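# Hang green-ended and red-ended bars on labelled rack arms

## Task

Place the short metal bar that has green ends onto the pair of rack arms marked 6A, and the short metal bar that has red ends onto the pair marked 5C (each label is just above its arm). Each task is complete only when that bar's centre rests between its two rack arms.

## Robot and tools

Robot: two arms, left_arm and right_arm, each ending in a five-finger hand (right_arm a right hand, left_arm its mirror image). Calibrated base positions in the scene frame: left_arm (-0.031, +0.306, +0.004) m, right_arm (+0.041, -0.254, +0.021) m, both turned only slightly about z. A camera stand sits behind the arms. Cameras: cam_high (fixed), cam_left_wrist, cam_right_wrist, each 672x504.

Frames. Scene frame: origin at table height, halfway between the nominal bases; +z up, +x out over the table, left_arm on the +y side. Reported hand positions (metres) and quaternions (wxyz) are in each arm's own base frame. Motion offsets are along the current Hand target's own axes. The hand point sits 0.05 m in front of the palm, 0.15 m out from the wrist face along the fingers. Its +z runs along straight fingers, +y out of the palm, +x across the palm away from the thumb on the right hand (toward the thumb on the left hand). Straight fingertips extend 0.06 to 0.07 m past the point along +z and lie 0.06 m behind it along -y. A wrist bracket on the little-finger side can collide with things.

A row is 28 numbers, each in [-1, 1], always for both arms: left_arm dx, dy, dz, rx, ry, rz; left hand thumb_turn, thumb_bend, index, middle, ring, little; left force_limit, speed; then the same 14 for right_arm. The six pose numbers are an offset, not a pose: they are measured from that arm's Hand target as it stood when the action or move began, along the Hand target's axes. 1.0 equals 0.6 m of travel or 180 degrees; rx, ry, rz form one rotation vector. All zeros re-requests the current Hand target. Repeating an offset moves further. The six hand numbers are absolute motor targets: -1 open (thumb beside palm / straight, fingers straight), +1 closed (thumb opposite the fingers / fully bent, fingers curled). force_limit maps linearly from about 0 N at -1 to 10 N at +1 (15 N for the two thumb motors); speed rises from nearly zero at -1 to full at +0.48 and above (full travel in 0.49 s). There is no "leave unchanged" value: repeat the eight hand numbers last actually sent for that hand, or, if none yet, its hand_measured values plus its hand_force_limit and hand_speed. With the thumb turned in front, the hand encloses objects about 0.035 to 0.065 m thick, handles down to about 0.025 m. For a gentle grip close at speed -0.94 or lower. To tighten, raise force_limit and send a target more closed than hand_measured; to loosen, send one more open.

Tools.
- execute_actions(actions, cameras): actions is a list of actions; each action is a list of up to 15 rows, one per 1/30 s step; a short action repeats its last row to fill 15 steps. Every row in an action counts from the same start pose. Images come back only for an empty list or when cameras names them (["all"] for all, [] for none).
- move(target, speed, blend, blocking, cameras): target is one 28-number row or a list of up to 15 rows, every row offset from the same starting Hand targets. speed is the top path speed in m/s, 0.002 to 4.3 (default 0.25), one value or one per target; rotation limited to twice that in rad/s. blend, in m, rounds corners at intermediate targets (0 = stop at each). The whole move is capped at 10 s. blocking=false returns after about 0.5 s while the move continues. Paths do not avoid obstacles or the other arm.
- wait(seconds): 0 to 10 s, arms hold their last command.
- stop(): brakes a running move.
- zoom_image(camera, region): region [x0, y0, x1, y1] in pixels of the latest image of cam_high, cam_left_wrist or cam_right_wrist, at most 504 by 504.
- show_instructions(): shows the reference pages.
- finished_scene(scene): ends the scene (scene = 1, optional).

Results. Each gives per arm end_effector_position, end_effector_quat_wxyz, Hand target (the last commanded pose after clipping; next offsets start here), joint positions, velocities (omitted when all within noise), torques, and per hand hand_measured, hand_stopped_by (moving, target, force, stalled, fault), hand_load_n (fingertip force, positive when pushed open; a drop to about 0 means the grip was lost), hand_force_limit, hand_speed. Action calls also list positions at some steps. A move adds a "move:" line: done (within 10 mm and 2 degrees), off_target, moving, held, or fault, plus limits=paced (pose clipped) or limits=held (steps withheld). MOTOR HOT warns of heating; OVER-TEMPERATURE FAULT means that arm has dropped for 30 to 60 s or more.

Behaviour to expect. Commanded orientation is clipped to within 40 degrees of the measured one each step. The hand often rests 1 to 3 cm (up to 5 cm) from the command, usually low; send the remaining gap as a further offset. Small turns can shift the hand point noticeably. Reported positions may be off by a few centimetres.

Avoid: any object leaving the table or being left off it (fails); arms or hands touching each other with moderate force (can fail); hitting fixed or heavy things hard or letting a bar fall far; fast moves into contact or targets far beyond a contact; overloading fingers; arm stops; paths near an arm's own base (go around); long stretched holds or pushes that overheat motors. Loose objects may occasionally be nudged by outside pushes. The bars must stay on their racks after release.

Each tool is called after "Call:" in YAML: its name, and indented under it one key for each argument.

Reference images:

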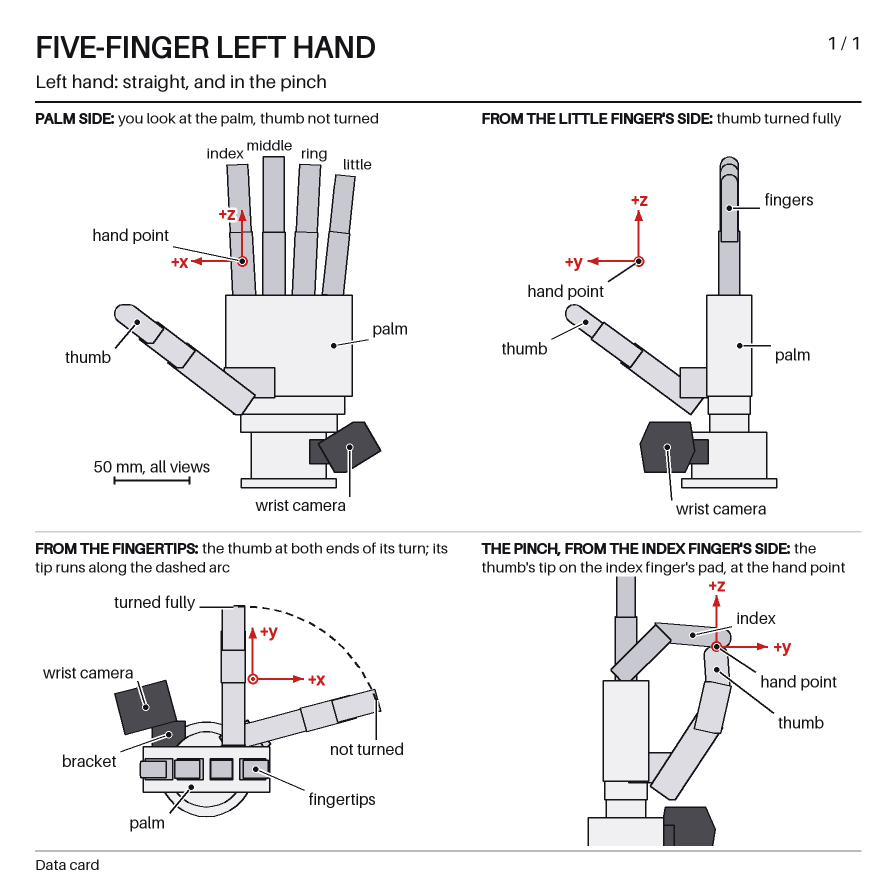

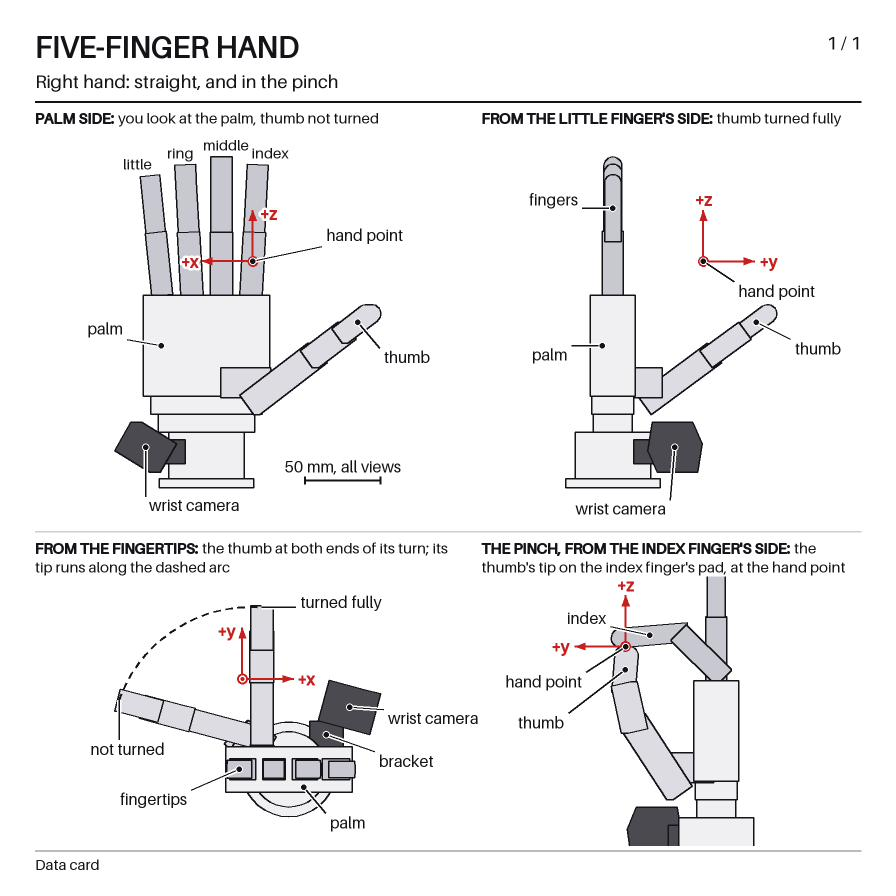

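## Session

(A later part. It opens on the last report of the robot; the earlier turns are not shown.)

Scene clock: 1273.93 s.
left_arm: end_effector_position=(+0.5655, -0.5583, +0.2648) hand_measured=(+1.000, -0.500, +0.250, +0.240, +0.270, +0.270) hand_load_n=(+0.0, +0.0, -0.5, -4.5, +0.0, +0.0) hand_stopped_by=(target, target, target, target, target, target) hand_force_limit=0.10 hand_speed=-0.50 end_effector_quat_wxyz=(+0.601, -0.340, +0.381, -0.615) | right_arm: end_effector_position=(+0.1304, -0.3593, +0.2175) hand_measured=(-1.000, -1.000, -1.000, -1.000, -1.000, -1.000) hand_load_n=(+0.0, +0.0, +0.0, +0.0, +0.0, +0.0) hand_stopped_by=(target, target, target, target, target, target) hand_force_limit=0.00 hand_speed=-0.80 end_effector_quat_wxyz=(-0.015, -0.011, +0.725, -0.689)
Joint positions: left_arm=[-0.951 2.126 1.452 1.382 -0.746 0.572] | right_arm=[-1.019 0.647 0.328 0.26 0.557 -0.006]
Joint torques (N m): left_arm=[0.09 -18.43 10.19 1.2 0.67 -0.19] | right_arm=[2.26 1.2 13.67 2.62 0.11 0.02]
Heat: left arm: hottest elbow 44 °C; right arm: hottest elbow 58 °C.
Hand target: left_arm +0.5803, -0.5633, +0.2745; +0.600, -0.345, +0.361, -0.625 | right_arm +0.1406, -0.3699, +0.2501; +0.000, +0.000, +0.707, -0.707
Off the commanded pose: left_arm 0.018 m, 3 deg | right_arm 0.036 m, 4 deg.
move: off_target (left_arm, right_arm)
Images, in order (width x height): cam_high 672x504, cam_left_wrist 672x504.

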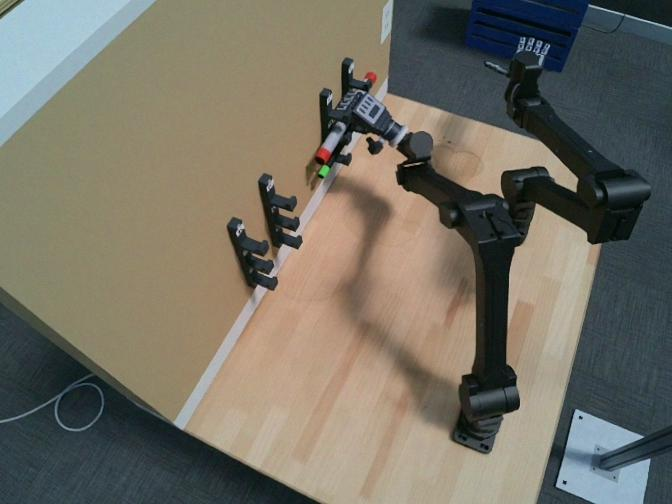

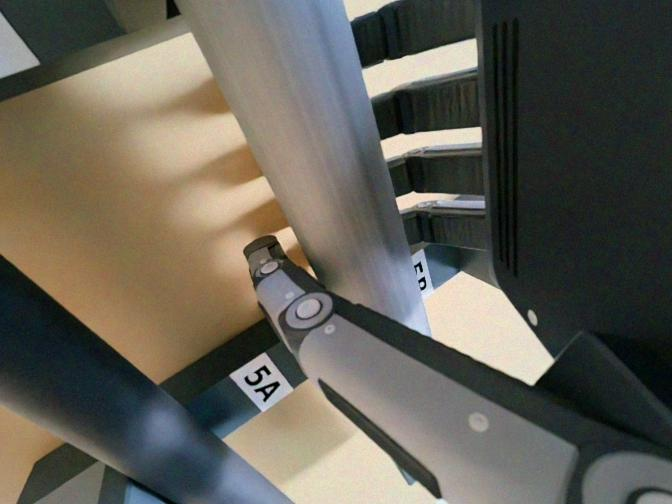

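Call:
move:
  target:
    - [0,0,0,0,0,0,1,-0.6,0.33,0.33,0.34,0.34,-0.5,-0.7,0,0,0,0,0,0,-1,-1,-1,-1,-1,-1,0,-0.8]
    - [0,0.019,-0.011,0,0,0,1,-0.6,0.33,0.33,0.34,0.34,-0.5,-0.7,0,0,0,0,0,0,-1,-1,-1,-1,-1,-1,0,-0.8]
  speed: 0.04
  cameras: ["cam_left_wrist"]

Scene clock: 1291.90 s.
left_arm: end_effector_position=(+0.5707, -0.5589, +0.2464) hand_measured=(+1.000, -0.600, +0.330, +0.330, +0.340, +0.340) hand_load_n=(+0.0, +0.0, +0.0, +0.0, +0.0, +0.0) hand_stopped_by=(target, target, target, target, target, target) hand_force_limit=-0.50 hand_speed=-0.70 end_effector_quat_wxyz=(+0.601, -0.340, +0.386, -0.612) | right_arm: end_effector_position=(+0.1304, -0.3593, +0.2175) hand_measured=(-1.000, -1.000, -1.000, -1.000, -1.000, -1.000) hand_load_n=(+0.0, +0.0, +0.0, +0.0, +0.0, +0.0) hand_stopped_by=(target, target, target, target, target, target) hand_force_limit=0.00 hand_speed=-0.80 end_effector_quat_wxyz=(-0.015, -0.011, +0.725, -0.689)
Joint positions: left_arm=[-0.945 2.157 1.458 1.393 -0.743 0.566] | right_arm=[-1.019 0.647 0.328 0.26 0.557 -0.006]
Joint torques (N m): left_arm=[-0.44 -19.84 9.66 1.61 0.54 -0.13] | right_arm=[2.32 1.2 13.67 2.62 0.11 0.03]
Heat: left arm: hottest elbow 44 °C; right arm: hottest elbow 58 °C.
Hand target: left_arm +0.5803, -0.5633, +0.2611; +0.600, -0.345, +0.361, -0.625 | right_arm +0.1406, -0.3699, +0.2501; +0.000, +0.000, +0.707, -0.707
Off the commanded pose: left_arm 0.018 m, 3 deg | right_arm 0.036 m, 4 deg.
move: off_target (left_arm, right_arm)
Images, in order (width x height): cam_left_wrist 672x504.

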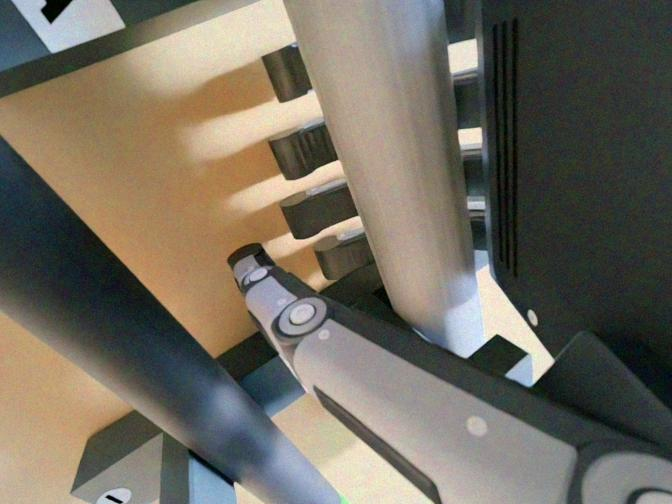

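Call:
move:
  target:
    - [0,0,0,0,0,0,1,-0.6,0.95,0.95,0.95,0.95,-0.2,-0.8,0,0,0,0,0,0,-1,-1,-1,-1,-1,-1,0,-0.8]
    - [0,0,0,0,0,0,1,0.6,0.95,0.95,0.95,0.95,-0.2,-0.8,0,0,0,0,0,0,-1,-1,-1,-1,-1,-1,0,-0.8]
  speed: 0.04
  cameras: ["cam_left_wrist"]

Scene clock: 1303.90 s.
left_arm: end_effector_position=(+0.5746, -0.5582, +0.2511) hand_measured=(+1.000, -0.576, +0.790, +0.808, +0.800, +0.836) hand_load_n=(-0.5, +6.5, +2.0, +4.0, +0.0, +5.5) hand_stopped_by=(target, force, force, force, force, force) hand_force_limit=-0.20 hand_speed=-0.80 end_effector_quat_wxyz=(+0.597, -0.343, +0.379, -0.618) | right_arm: end_effector_position=(+0.1304, -0.3593, +0.2175) hand_measured=(-1.000, -1.000, -1.000, -1.000, -1.000, -1.000) hand_load_n=(+0.0, +0.0, +0.0, +0.0, +0.0, +0.0) hand_stopped_by=(target, target, target, target, target, target) hand_force_limit=0.00 hand_speed=-0.80 end_effector_quat_wxyz=(-0.015, -0.011, +0.725, -0.689)
Joint positions: left_arm=[-0.939 2.159 1.466 1.395 -0.737 0.55] | right_arm=[-1.019 0.647 0.328 0.26 0.557 -0.006]
Joint torques (N m): left_arm=[-0.73 -19.72 9.22 1.59 0.33 0.06] | right_arm=[2.26 1.2 13.65 2.63 0.11 0.02]
Heat: left arm: hottest elbow 44 °C; right arm: hottest elbow 58 °C.
Hand target: left_arm +0.5804, -0.5632, +0.2614; +0.600, -0.345, +0.361, -0.625 | right_arm +0.1406, -0.3699, +0.2501; +0.000, +0.000, +0.707, -0.707
Off the commanded pose: left_arm 0.013 m, 2 deg | right_arm 0.036 m, 4 deg.
move: off_target (left_arm, right_arm); target 2's new numbers were sent with left_arm's hand 0.013 m and 2 deg from that target
Images, in order (width x height): cam_left_wrist 672x504.

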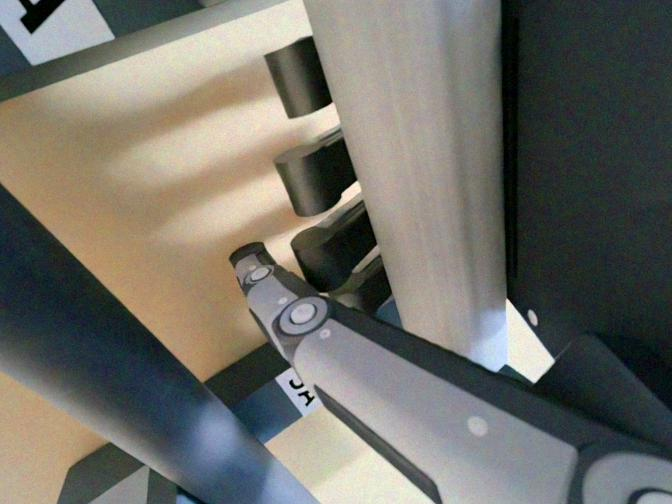

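Call:
move:
  target: [0,0,0,0,0,0,1,0.6,1,1,1,1,0.3,-0.8,0,0,0,0,0,0,-1,-1,-1,-1,-1,-1,0,-0.8]
  speed: 0.04
  cameras: ["cam_left_wrist","cam_high"]

Call:
zoom_image:
  camera: "cam_high"
  region: [290, 40, 420, 190]

Scene clock: 1312.67 s.
left_arm: end_effector_position=(+0.5744, -0.5586, +0.2512) hand_measured=(+1.000, -0.576, +0.822, +0.822, +0.834, +0.852) hand_load_n=(-5.0, +5.5, +13.0, +6.0, +9.5, +7.0) hand_stopped_by=(target, force, force, force, force, force) hand_force_limit=0.30 hand_speed=-0.80 end_effector_quat_wxyz=(+0.595, -0.344, +0.377, -0.620) | right_arm: end_effector_position=(+0.1304, -0.3593, +0.2175) hand_measured=(-1.000, -1.000, -1.000, -1.000, -1.000, -1.000) hand_load_n=(-0.5, +0.0, +0.0, +0.0, +0.0, +0.0) hand_stopped_by=(target, target, target, target, target, target) hand_force_limit=0.00 hand_speed=-0.80 end_effector_quat_wxyz=(-0.015, -0.011, +0.725, -0.689)
Joint positions: left_arm=[-0.939 2.159 1.466 1.395 -0.737 0.543] | right_arm=[-1.019 0.647 0.328 0.26 0.557 -0.006]
Joint torques (N m): left_arm=[-0.97 -19.25 9.21 1.55 0.32 0.14] | right_arm=[2.2 1.26 13.67 2.62 0.11 0.03]
Heat: left arm: hottest elbow 45 °C; right arm: hottest elbow 58 °C.
Hand target: left_arm +0.5803, -0.5633, +0.2615; +0.600, -0.345, +0.361, -0.625 | right_arm +0.1406, -0.3699, +0.2501; +0.000, +0.000, +0.707, -0.707
Off the commanded pose: left_arm 0.013 m, 2 deg | right_arm 0.036 m, 4 deg.
move: off_target (left_arm, right_arm)
Images, in order (width x height): cam_high 672x504, cam_left_wrist 672x504.

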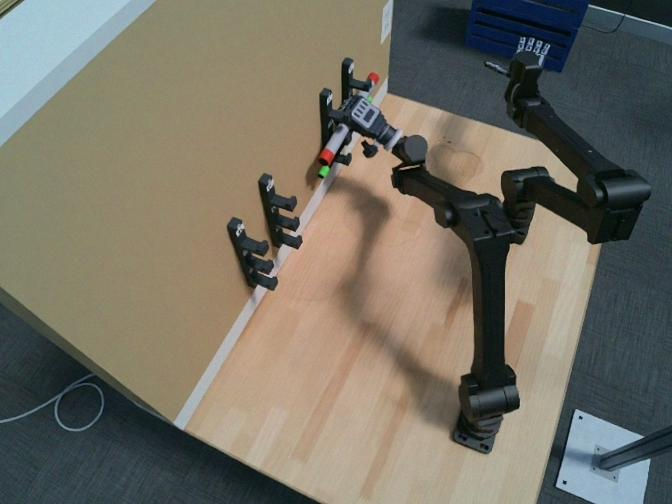

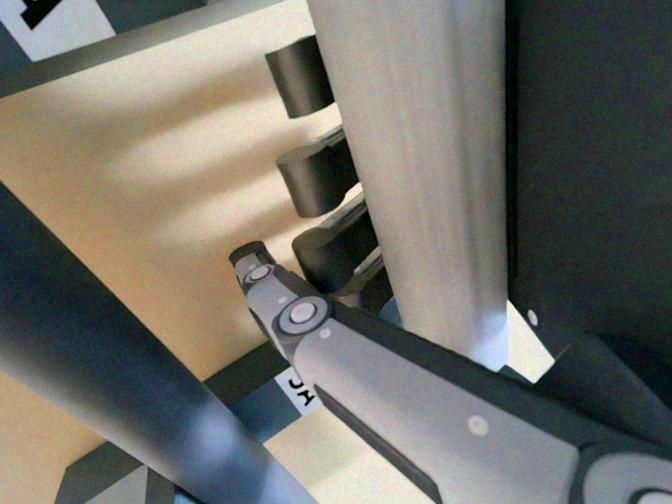

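Scaled by 3.360 from the camera's 672x504 image, which has a finer 960x720 frame.

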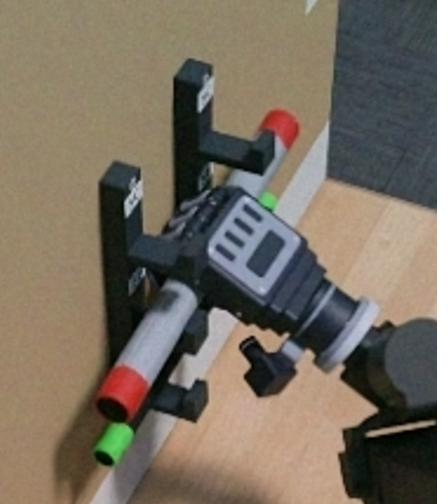

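Call:
move:
  target: [0,-0.0577,0.0333,0,0,0,1,0.6,1,1,1,1,0.3,-0.8,0,0,0,0,0,0,-1,-1,-1,-1,-1,-1,0,-0.8]
  speed: 0.05
  cameras: ["cam_left_wrist","cam_high"]

Call:
zoom_image:
  camera: "cam_high"
  region: [290, 40, 420, 190]

Scene clock: 1321.47 s.
left_arm: end_effector_position=(+0.5760, -0.5584, +0.2511) hand_measured=(+1.000, -0.576, +0.822, +0.822, +0.834, +0.852) hand_load_n=(-5.0, +1.5, +13.0, +5.5, +6.5, +4.5) hand_stopped_by=(target, force, force, force, force, force) hand_force_limit=0.30 hand_speed=-0.80 end_effector_quat_wxyz=(+0.595, -0.349, +0.386, -0.613) | right_arm: end_effector_position=(+0.1304, -0.3593, +0.2175) hand_measured=(-1.000, -1.000, -1.000, -1.000, -1.000, -1.000) hand_load_n=(+0.0, +0.0, -0.5, -0.5, -0.5, +0.0) hand_stopped_by=(target, target, target, target, target, target) hand_force_limit=0.00 hand_speed=-0.80 end_effector_quat_wxyz=(-0.015, -0.011, +0.725, -0.689)
Joint positions: left_arm=[-0.939 2.148 1.466 1.359 -0.75 0.536] | right_arm=[-1.019 0.647 0.328 0.26 0.557 -0.006]
Joint torques (N m): left_arm=[-0.97 -24.59 9.74 0.38 0.75 0.24] | right_arm=[2.26 1.2 13.67 2.62 0.11 0.03]
Heat: left arm: hottest elbow 45 °C; right arm: hottest elbow 59 °C.
Hand target: left_arm +0.5803, -0.5633, +0.3014; +0.600, -0.345, +0.361, -0.625 | right_arm +0.1406, -0.3699, +0.2501; +0.000, +0.000, +0.707, -0.707
Off the commanded pose: left_arm 0.051 m, 3 deg | right_arm 0.036 m, 4 deg.
move: off_target (left_arm, right_arm)
Images, in order (width x height): cam_high 672x504, cam_left_wrist 672x504.

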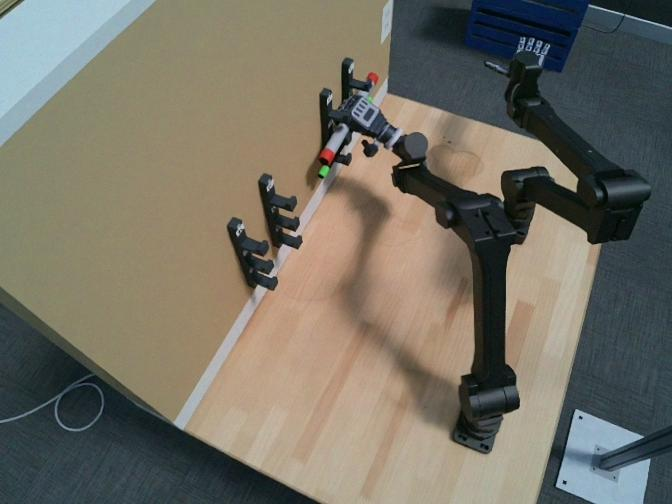

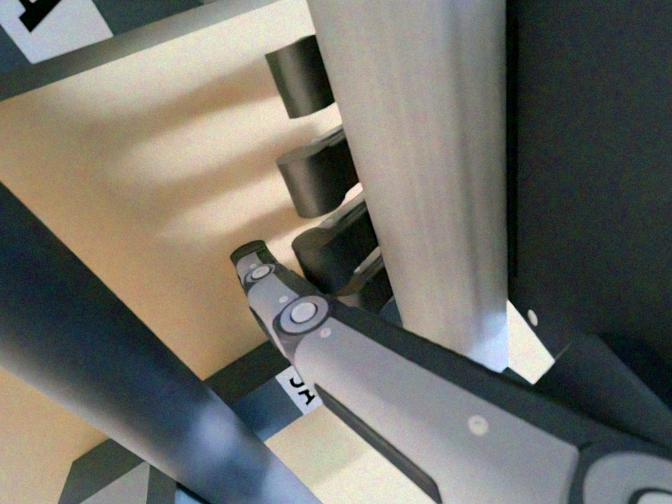

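Scaled by 3.360 from the camera's 672x504 image, which has a finer 960x720 frame.

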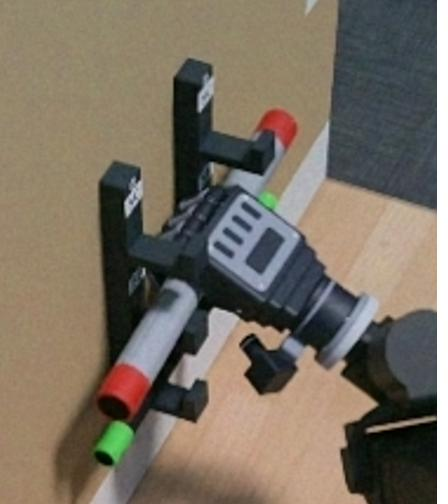

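Call:
move:
  target: [0,-0.0288,0.0167,0,0,0,1,0.6,1,1,1,1,0.3,-0.8,0,0,0,0,0,0,-1,-1,-1,-1,-1,-1,0,-0.8]
  speed: 0.04
  cameras: ["cam_left_wrist","cam_high"]

Call:
zoom_image:
  camera: "cam_high"
  region: [290, 40, 420, 190]

Scene clock: 1328.90 s.
left_arm: end_effector_position=(+0.5773, -0.5590, +0.2523) hand_measured=(+1.000, -0.576, +0.822, +0.822, +0.834, +0.852) hand_load_n=(+0.5, +0.5, +13.0, +4.0, +2.5, +0.0) hand_stopped_by=(target, force, force, force, force, force) hand_force_limit=0.30 hand_speed=-0.80 end_effector_quat_wxyz=(+0.600, -0.344, +0.402, -0.600) | right_arm: end_effector_position=(+0.1304, -0.3593, +0.2175) hand_measured=(-1.000, -1.000, -1.000, -1.000, -1.000, -1.000) hand_load_n=(+0.0, +0.0, +0.0, -0.5, +0.0, +0.0) hand_stopped_by=(target, target, target, target, target, target) hand_force_limit=0.00 hand_speed=-0.80 end_effector_quat_wxyz=(-0.015, -0.011, +0.725, -0.689)
Joint positions: left_arm=[-0.939 2.133 1.466 1.312 -0.749 0.552] | right_arm=[-1.019 0.647 0.328 0.26 0.557 -0.006]
Joint torques (N m): left_arm=[-0.97 -26.11 10.19 0.92 0.72 0.07] | right_arm=[2.32 1.2 13.68 2.63 0.11 0.03]
Heat: left arm: hottest elbow 46 °C; right arm: hottest elbow 59 °C.
Hand target: left_arm +0.5803, -0.5634, +0.3213; +0.600, -0.345, +0.361, -0.625 | right_arm +0.1406, -0.3699, +0.2501; +0.000, +0.000, +0.707, -0.707
Off the commanded pose: left_arm 0.069 m, 6 deg | right_arm 0.036 m, 4 deg.
move: off_target (left_arm, right_arm)
Images, in order (width x height): cam_high 672x504, cam_left_wrist 672x504.

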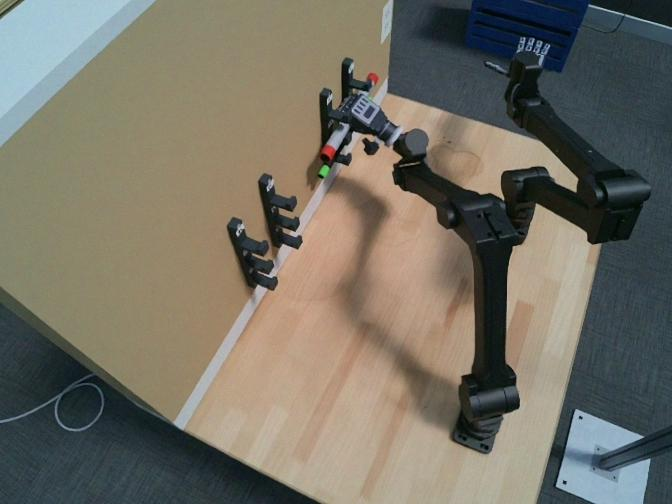

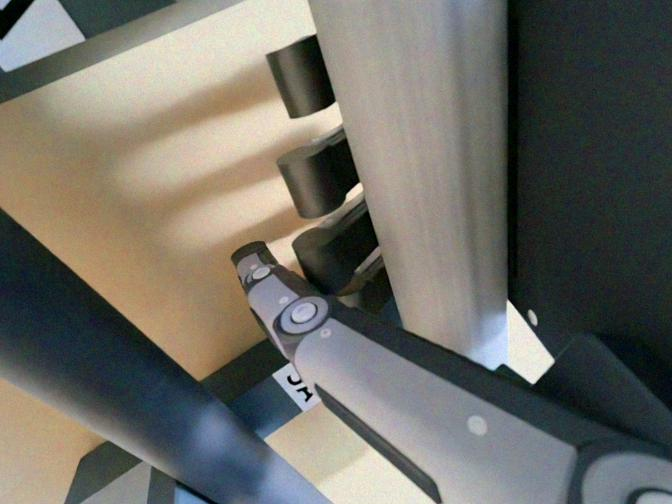

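Scaled by 3.360 from the camera's 672x504 image, which has a finer 960x720 frame.

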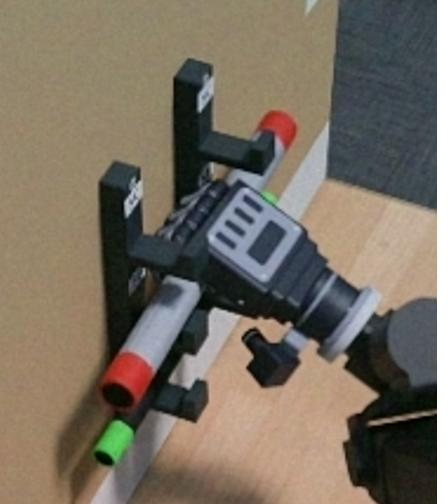

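Call:
move:
  target: [0,-0.0216,0.0125,0,0,0,1,0.6,1,1,1,1,0.3,-0.8,0,0,0,0,0,0,-1,-1,-1,-1,-1,-1,0,-0.8]
  speed: 0.04
  cameras: ["cam_left_wrist","cam_high"]

Call:
zoom_image:
  camera: "cam_high"
  region: [290, 40, 420, 190]

Scene clock: 1340.37 s.
left_arm: end_effector_position=(+0.5775, -0.5590, +0.2576) hand_measured=(+1.000, -0.576, +0.822, +0.822, +0.834, +0.852) hand_load_n=(+0.5, +0.0, +13.0, +3.5, +2.5, +0.5) hand_stopped_by=(target, force, force, force, force, force) hand_force_limit=0.30 hand_speed=-0.80 end_effector_quat_wxyz=(+0.602, -0.342, +0.409, -0.595) | right_arm: end_effector_position=(+0.1304, -0.3593, +0.2175) hand_measured=(-1.000, -1.000, -1.000, -1.000, -1.000, -1.000) hand_load_n=(-0.5, +0.0, +0.0, +0.0, +0.0, +0.0) hand_stopped_by=(target, target, target, target, target, target) hand_force_limit=0.00 hand_speed=-0.80 end_effector_quat_wxyz=(-0.015, -0.011, +0.725, -0.689)
Joint positions: left_arm=[-0.939 2.118 1.466 1.281 -0.749 0.556] | right_arm=[-1.019 0.647 0.328 0.26 0.557 -0.006]
Joint torques (N m): left_arm=[-0.91 -26.4 10.51 0.85 0.69 0.04] | right_arm=[2.32 1.26 13.67 2.62 0.11 0.02]
Heat: left arm: hottest elbow 46 °C; right arm: hottest elbow 59 °C.
Hand target: left_arm +0.5803, -0.5634, +0.3363; +0.600, -0.345, +0.361, -0.625 | right_arm +0.1406, -0.3699, +0.2501; +0.000, +0.000, +0.707, -0.707
Off the commanded pose: left_arm 0.079 m, 7 deg | right_arm 0.036 m, 4 deg.
move: off_target (left_arm, right_arm)
Images, in order (width x height): cam_high 672x504, cam_left_wrist 672x504.

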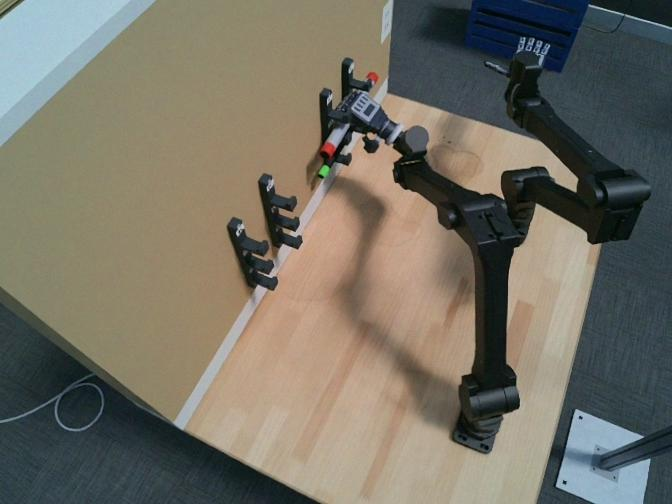

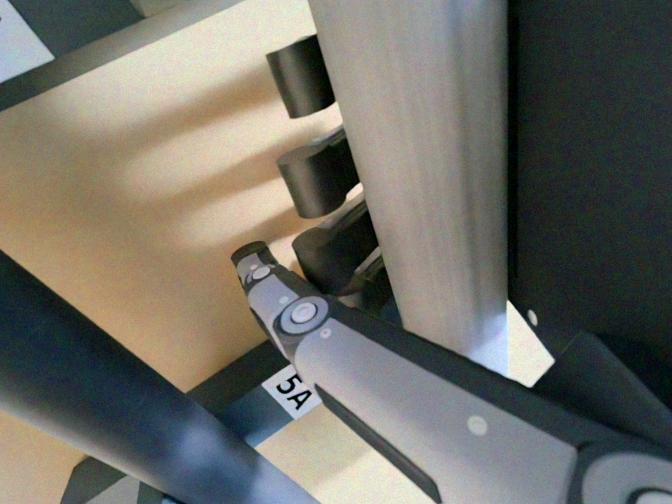

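Scaled by 3.360 from the camera's 672x504 image, which has a finer 960x720 frame.

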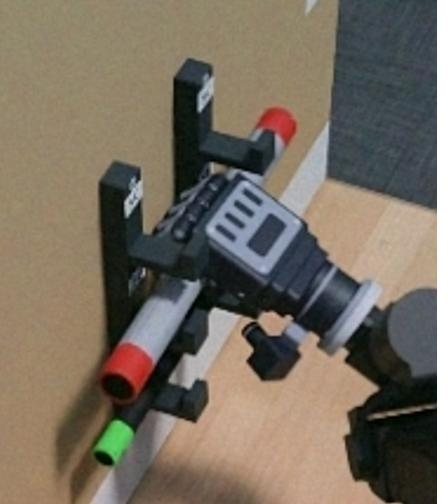

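Call:
move:
  target: [0,-0.0173,0.01,0.025,0,-0.022,1,0.6,1,1,1,1,0.3,-0.8,0,0,0,0,0,0,-1,-1,-1,-1,-1,-1,0,-0.8]
  speed: 0.04
  cameras: ["cam_left_wrist","cam_high"]

Call:
zoom_image:
  camera: "cam_high"
  region: [290, 40, 420, 190]

Scene clock: 1353.70 s.
left_arm: end_effector_position=(+0.5764, -0.5613, +0.2618) hand_measured=(+1.000, -0.576, +0.822, +0.822, +0.834, +0.852) hand_load_n=(-2.5, +2.5, +13.5, +4.0, +2.0, +0.5) hand_stopped_by=(target, force, force, force, force, force) hand_force_limit=0.30 hand_speed=-0.80 end_effector_quat_wxyz=(+0.602, -0.328, +0.402, -0.607) | right_arm: end_effector_position=(+0.1304, -0.3593, +0.2175) hand_measured=(-1.000, -1.000, -1.000, -1.000, -1.000, -1.000) hand_load_n=(+0.0, +0.0, +0.0, +0.0, +0.0, +0.0) hand_stopped_by=(target, target, target, target, target, target) hand_force_limit=0.00 hand_speed=-0.80 end_effector_quat_wxyz=(-0.015, -0.011, +0.725, -0.689)
Joint positions: left_arm=[-0.936 2.125 1.466 1.317 -0.715 0.565] | right_arm=[-1.019 0.647 0.328 0.26 0.557 -0.006]
Joint torques (N m): left_arm=[-0.44 -25.29 10.84 3.08 1.34 -0.29] | right_arm=[2.32 1.2 13.65 2.62 0.11 0.03]
Heat: left arm: hottest elbow 47 °C; right arm: hottest elbow 59 °C.
Hand target: left_arm +0.5803, -0.5634, +0.3481; +0.591, -0.334, +0.324, -0.659 | right_arm +0.1406, -0.3699, +0.2501; +0.000, +0.000, +0.707, -0.707
Off the commanded pose: left_arm 0.087 m, 11 deg | right_arm 0.036 m, 4 deg.
move: off_target (left_arm, right_arm)
Images, in order (width x height): cam_high 672x504, cam_left_wrist 672x504.

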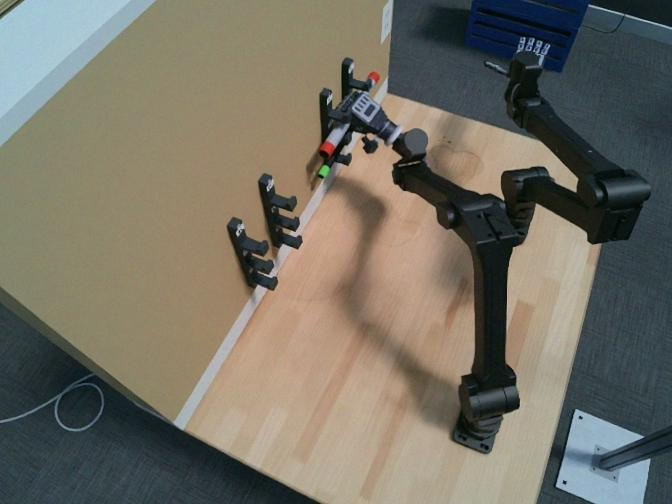

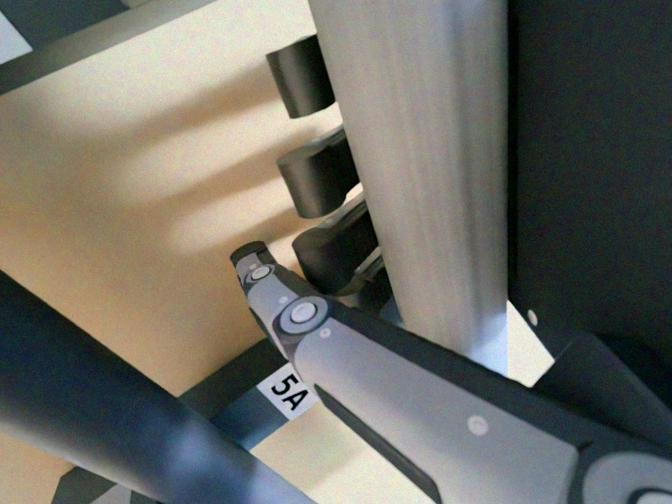

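Scaled by 3.360 from the camera's 672x504 image, which has a finer 960x720 frame.

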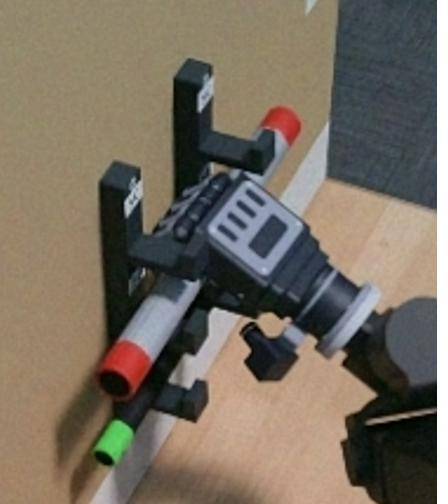

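Call:
move:
  target: [0,-0.0144,0.0083,0.01,0,-0.03,1,0.6,1,1,1,1,0.3,-0.8,0,0,0,0,0,0,-1,-1,-1,-1,-1,-1,0,-0.8]
  speed: 0.04
  cameras: ["cam_left_wrist","cam_high"]

Call:
zoom_image:
  camera: "cam_high"
  region: [290, 40, 420, 190]

Scene clock: 1368.07 s.
left_arm: end_effector_position=(+0.5759, -0.5633, +0.2635) hand_measured=(+1.000, -0.576, +0.822, +0.822, +0.834, +0.852) hand_load_n=(-8.0, +1.0, +13.0, +3.5, +2.0, +0.5) hand_stopped_by=(target, force, force, force, force, force) hand_force_limit=0.30 hand_speed=-0.80 end_effector_quat_wxyz=(+0.591, -0.329, +0.388, -0.626) | right_arm: end_effector_position=(+0.1304, -0.3593, +0.2175) hand_measured=(-1.000, -1.000, -1.000, -1.000, -1.000, -1.000) hand_load_n=(-0.5, +0.0, +0.0, +0.0, +0.0, +0.0) hand_stopped_by=(target, target, target, target, target, target) hand_force_limit=0.00 hand_speed=-0.80 end_effector_quat_wxyz=(-0.015, -0.011, +0.725, -0.689)
Joint positions: left_arm=[-0.933 2.134 1.466 1.347 -0.697 0.531] | right_arm=[-1.019 0.647 0.328 0.26 0.557 -0.006]
Joint torques (N m): left_arm=[0.09 -26.29 10.35 3.3 1.57 -0.77] | right_arm=[2.32 1.2 13.67 2.62 0.11 0.03]
Heat: left arm: hottest elbow 48 °C; right arm: hottest elbow 59 °C.
Hand target: left_arm +0.5796, -0.5628, +0.3579; +0.564, -0.339, +0.298, -0.691 | right_arm +0.1406, -0.3699, +0.2501; +0.000, +0.000, +0.707, -0.707
Off the commanded pose: left_arm 0.095 m, 13 deg | right_arm 0.036 m, 4 deg.
move: off_target (left_arm, right_arm)
Images, in order (width x height): cam_high 672x504, cam_left_wrist 672x504.

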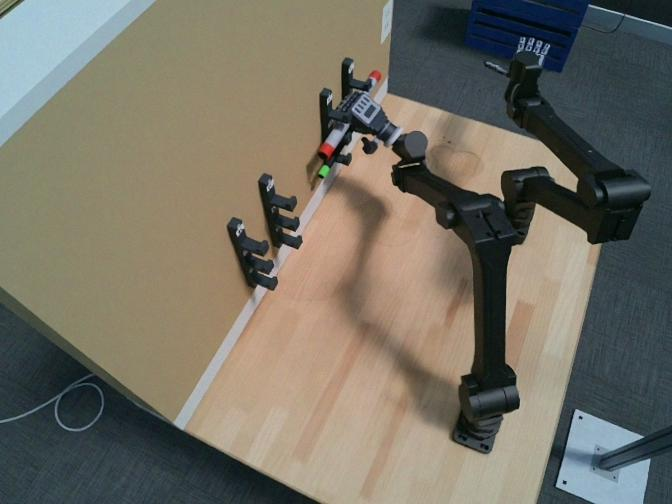

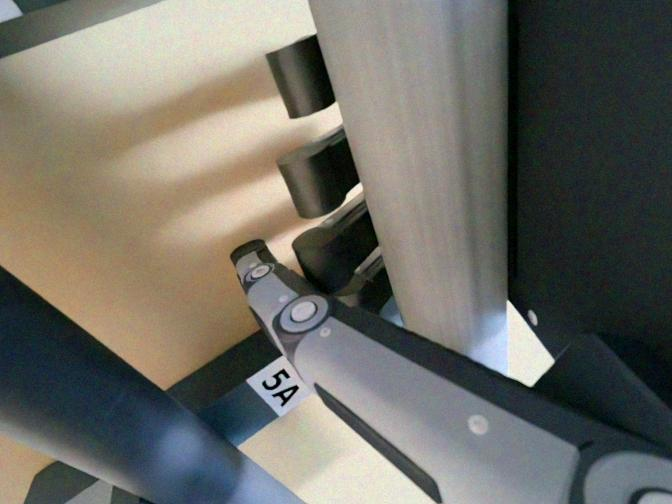

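Scaled by 3.360 from the camera's 672x504 image, which has a finer 960x720 frame.

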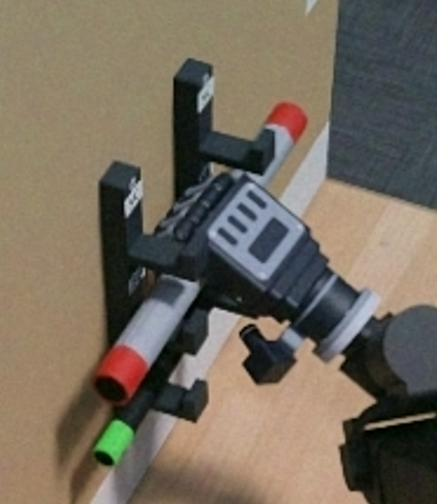

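Call:
move:
  target: [0,-0.026,0.015,0,0,0,1,0.6,1,1,1,1,0.3,-0.8,0,0,0,0,0,0,-1,-1,-1,-1,-1,-1,0,-0.8]
  speed: 0.04
  cameras: ["cam_left_wrist","cam_high"]

Call:
zoom_image:
  camera: "cam_high"
  region: [290, 40, 420, 190]

Scene clock: 1384.10 s.
left_arm: end_effector_position=(+0.5758, -0.5631, +0.2639) hand_measured=(+1.000, -0.576, +0.822, +0.822, +0.834, +0.852) hand_load_n=(-7.5, +2.5, +13.0, +3.5, +2.0, +0.0) hand_stopped_by=(target, force, force, force, force, force) hand_force_limit=0.30 hand_speed=-0.80 end_effector_quat_wxyz=(+0.590, -0.328, +0.387, -0.628) | right_arm: end_effector_position=(+0.1304, -0.3593, +0.2175) hand_measured=(-1.000, -1.000, -1.000, -1.000, -1.000, -1.000) hand_load_n=(+0.0, +0.0, +0.0, +0.0, +0.0, +0.0) hand_stopped_by=(target, target, target, target, target, target) hand_force_limit=0.00 hand_speed=-0.80 end_effector_quat_wxyz=(-0.015, -0.011, +0.725, -0.689)
Joint positions: left_arm=[-0.932 2.134 1.464 1.351 -0.693 0.529] | right_arm=[-1.019 0.647 0.328 0.26 0.557 -0.006]
Joint torques (N m): left_arm=[-0.03 -28.92 10.22 2.32 1.44 -0.77] | right_arm=[2.26 1.26 13.67 2.62 0.11 0.03]
Heat: left arm: hottest elbow 48 °C; right arm: hottest elbow 59 °C.
Hand target: left_arm +0.5779, -0.5600, +0.3758; +0.564, -0.339, +0.298, -0.691 | right_arm +0.1406, -0.3699, +0.2501; +0.000, +0.000, +0.707, -0.707
Off the commanded pose: left_arm 0.112 m, 13 deg | right_arm 0.036 m, 4 deg.
move: off_target (left_arm, right_arm)
Images, in order (width x height): cam_high 672x504, cam_left_wrist 672x504.

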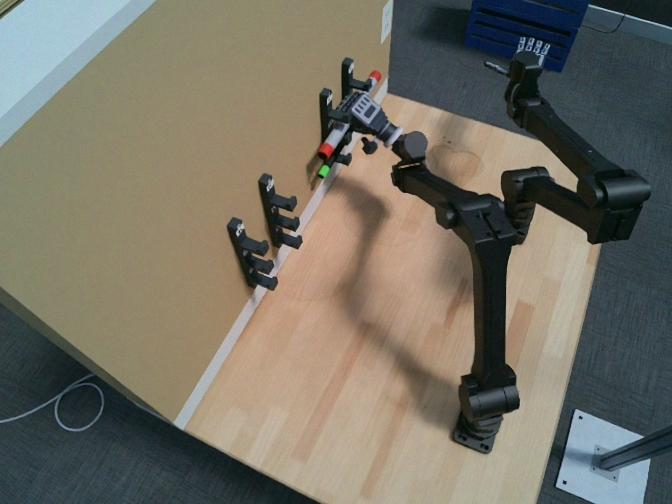

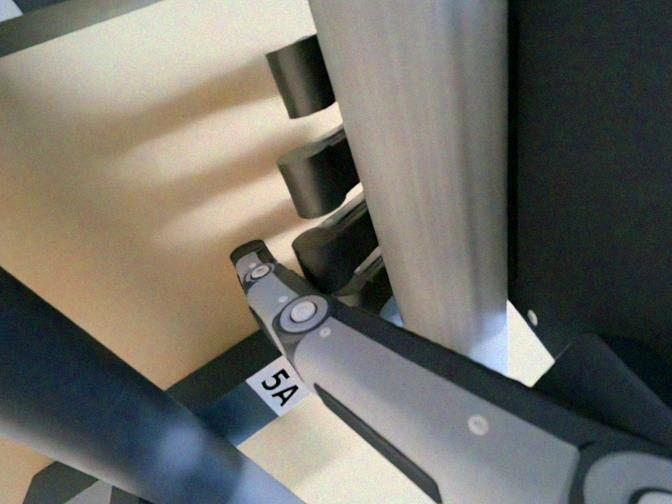

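Scaled by 3.360 from the camera's 672x504 image, which has a finer 960x720 frame.

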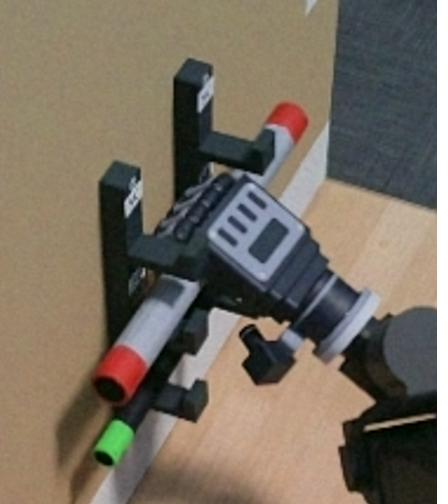

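Call:
move:
  target: [-0.0182,0.0075,-0.0083,0,0,0,1,0.6,1,1,1,1,0.3,-0.8,0,0,0,0,0,0,-1,-1,-1,-1,-1,-1,0,-0.8]
  speed: 0.04
  cameras: ["cam_left_wrist","cam_high"]

Call:
zoom_image:
  camera: "cam_high"
  region: [310, 60, 400, 170]

Scene clock: 1412.80 s.
left_arm: end_effector_position=(+0.5758, -0.5633, +0.2632) hand_measured=(+1.000, -0.576, +0.822, +0.822, +0.834, +0.852) hand_load_n=(-8.0, +2.0, +13.0, +3.5, +2.0, +0.0) hand_stopped_by=(target, force, force, force, force, force) hand_force_limit=0.30 hand_speed=-0.80 end_effector_quat_wxyz=(+0.586, -0.328, +0.386, -0.633) | right_arm: end_effector_position=(+0.1304, -0.3593, +0.2175) hand_measured=(-1.000, -1.000, -1.000, -1.000, -1.000, -1.000) hand_load_n=(-0.5, +0.0, +0.0, +0.0, +0.0, +0.0) hand_stopped_by=(target, target, target, target, target, target) hand_force_limit=0.00 hand_speed=-0.80 end_effector_quat_wxyz=(-0.015, -0.011, +0.725, -0.689)
Joint positions: left_arm=[-0.93 2.134 1.46 1.353 -0.686 0.515] | right_arm=[-1.019 0.647 0.328 0.26 0.557 -0.006]
Joint torques (N m): left_arm=[0.56 -28.86 8.87 2.86 1.39 -0.68] | right_arm=[2.26 1.2 13.67 2.62 0.11 0.02]
Heat: left arm: hottest elbow 46 °C; right arm: hottest elbow 59 °C.
Hand target: left_arm +0.5780, -0.5500, +0.3678; +0.564, -0.339, +0.298, -0.691 | right_arm +0.1406, -0.3699, +0.2501; +0.000, +0.000, +0.707, -0.707
Off the commanded pose: left_arm 0.105 m, 12 deg | right_arm 0.036 m, 4 deg.
move: off_target (left_arm, right_arm)
Images, in order (width x height): cam_high 672x504, cam_left_wrist 672x504.

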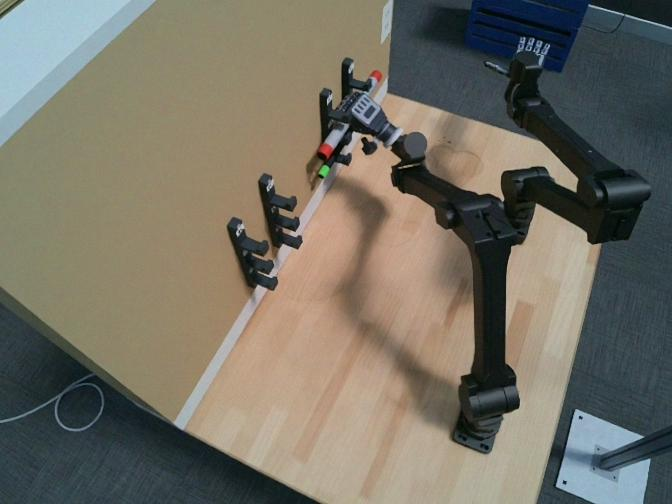

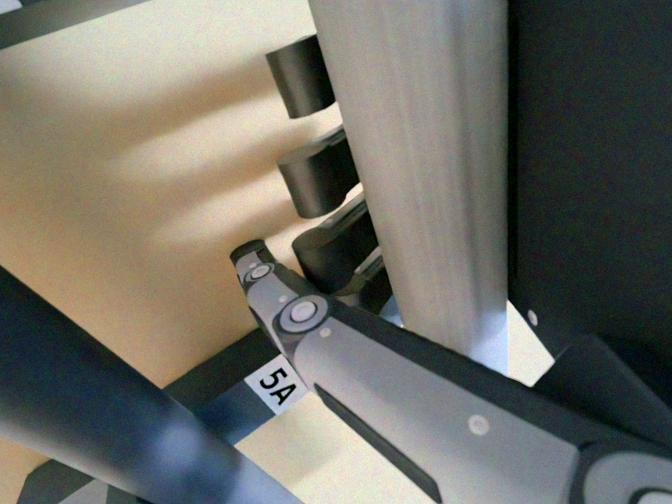

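Scaled by 4.582 from the camera's 672x504 image, which has a finer 960x720 frame.

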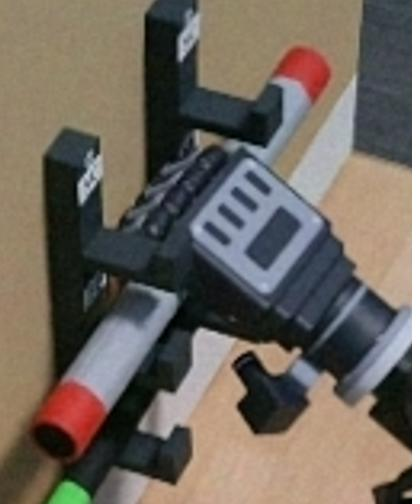

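Call:
zoom_image:
  camera: "cam_high"
  region: [225, 165, 310, 300]

Call:
zoom_image:
  camera: "cam_high"
  region: [315, 80, 375, 150]

Scaled by 3.733 from the camera's 672x504 image, which has a finer 960x720 frame.

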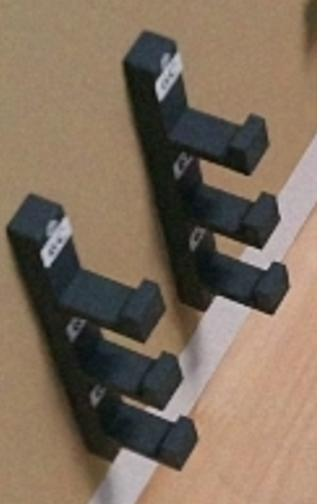

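Scaled by 7.200 from the camera's 672x504 image, which has a finer 960x720 frame.

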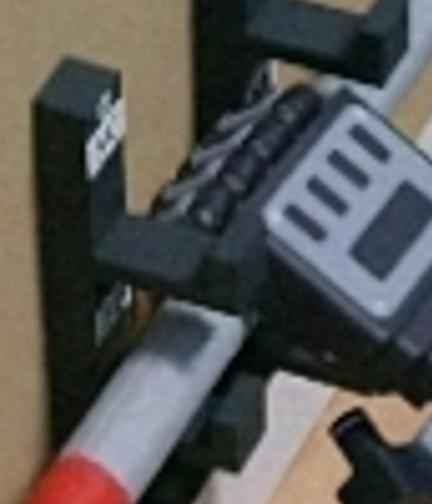

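Call:
move:
  target: [0.0053,-0.0208,-0.0462,0,0,0,1,0.6,1,1,1,1,0.3,-0.8,0,0,0,0,0,0,-1,-1,-1,-1,-1,-1,0,-0.8]
  speed: 0.04
  cameras: ["cam_left_wrist","cam_high"]

Call:
zoom_image:
  camera: "cam_high"
  region: [290, 40, 420, 190]

Scene clock: 1478.03 s.
left_arm: end_effector_position=(+0.5623, -0.5579, +0.3054) hand_measured=(+1.000, -0.576, +0.824, +0.822, +0.834, +0.852) hand_load_n=(+1.0, +1.0, +1.5, +0.0, +0.0, -0.5) hand_stopped_by=(target, force, force, force, force, force) hand_force_limit=0.30 hand_speed=-0.80 end_effector_quat_wxyz=(+0.571, -0.339, +0.341, -0.665) | right_arm: end_effector_position=(+0.1304, -0.3593, +0.2175) hand_measured=(-1.000, -1.000, -1.000, -1.000, -1.000, -1.000) hand_load_n=(-0.5, +0.0, +0.0, +0.0, +0.0, +0.0) hand_stopped_by=(target, target, target, target, target, target) hand_force_limit=0.00 hand_speed=-0.80 end_effector_quat_wxyz=(-0.015, -0.011, +0.725, -0.689)
Joint positions: left_arm=[-0.939 2.089 1.451 1.412 -0.693 0.486] | right_arm=[-1.019 0.647 0.328 0.26 0.557 -0.006]
Joint torques (N m): left_arm=[-1.49 -25.76 6.72 2.15 0.55 -0.03] | right_arm=[2.26 1.2 13.65 2.63 0.11 0.03]
Heat: left arm: hottest shoulder 47 °C; right arm: hottest elbow 59 °C.
Hand target: left_arm +0.5480, -0.5501, +0.3617; +0.564, -0.339, +0.298, -0.691 | right_arm +0.1406, -0.3699, +0.2501; +0.000, +0.000, +0.707, -0.707
Off the commanded pose: left_arm 0.059 m, 6 deg | right_arm 0.036 m, 4 deg.
move: off_target (left_arm, right_arm)
Images, in order (width x height): cam_high 672x504, cam_left_wrist 672x504.

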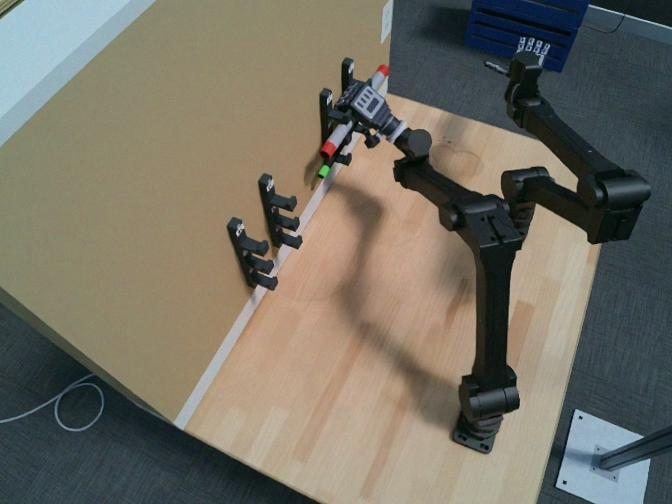

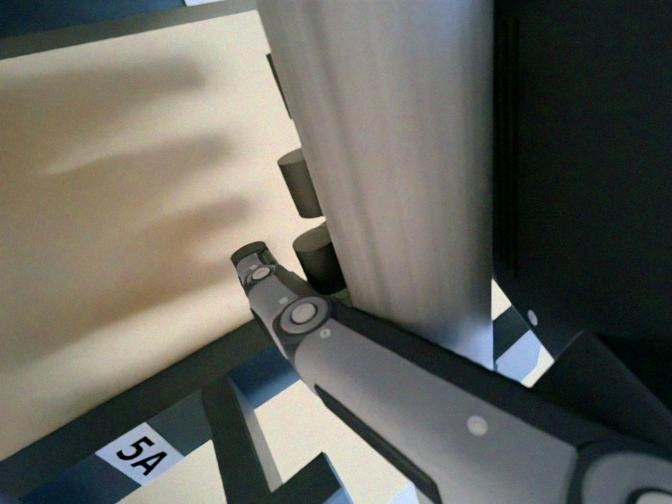

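Scaled by 3.360 from the camera's 672x504 image, which has a finer 960x720 frame.

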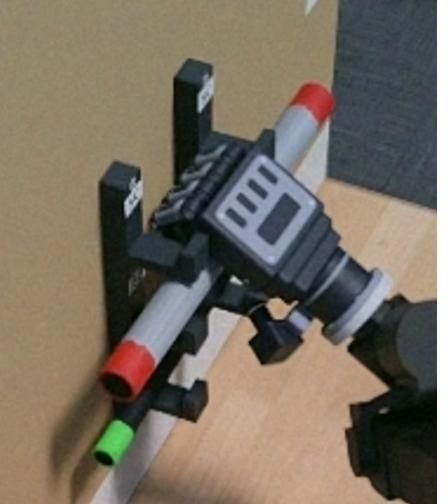

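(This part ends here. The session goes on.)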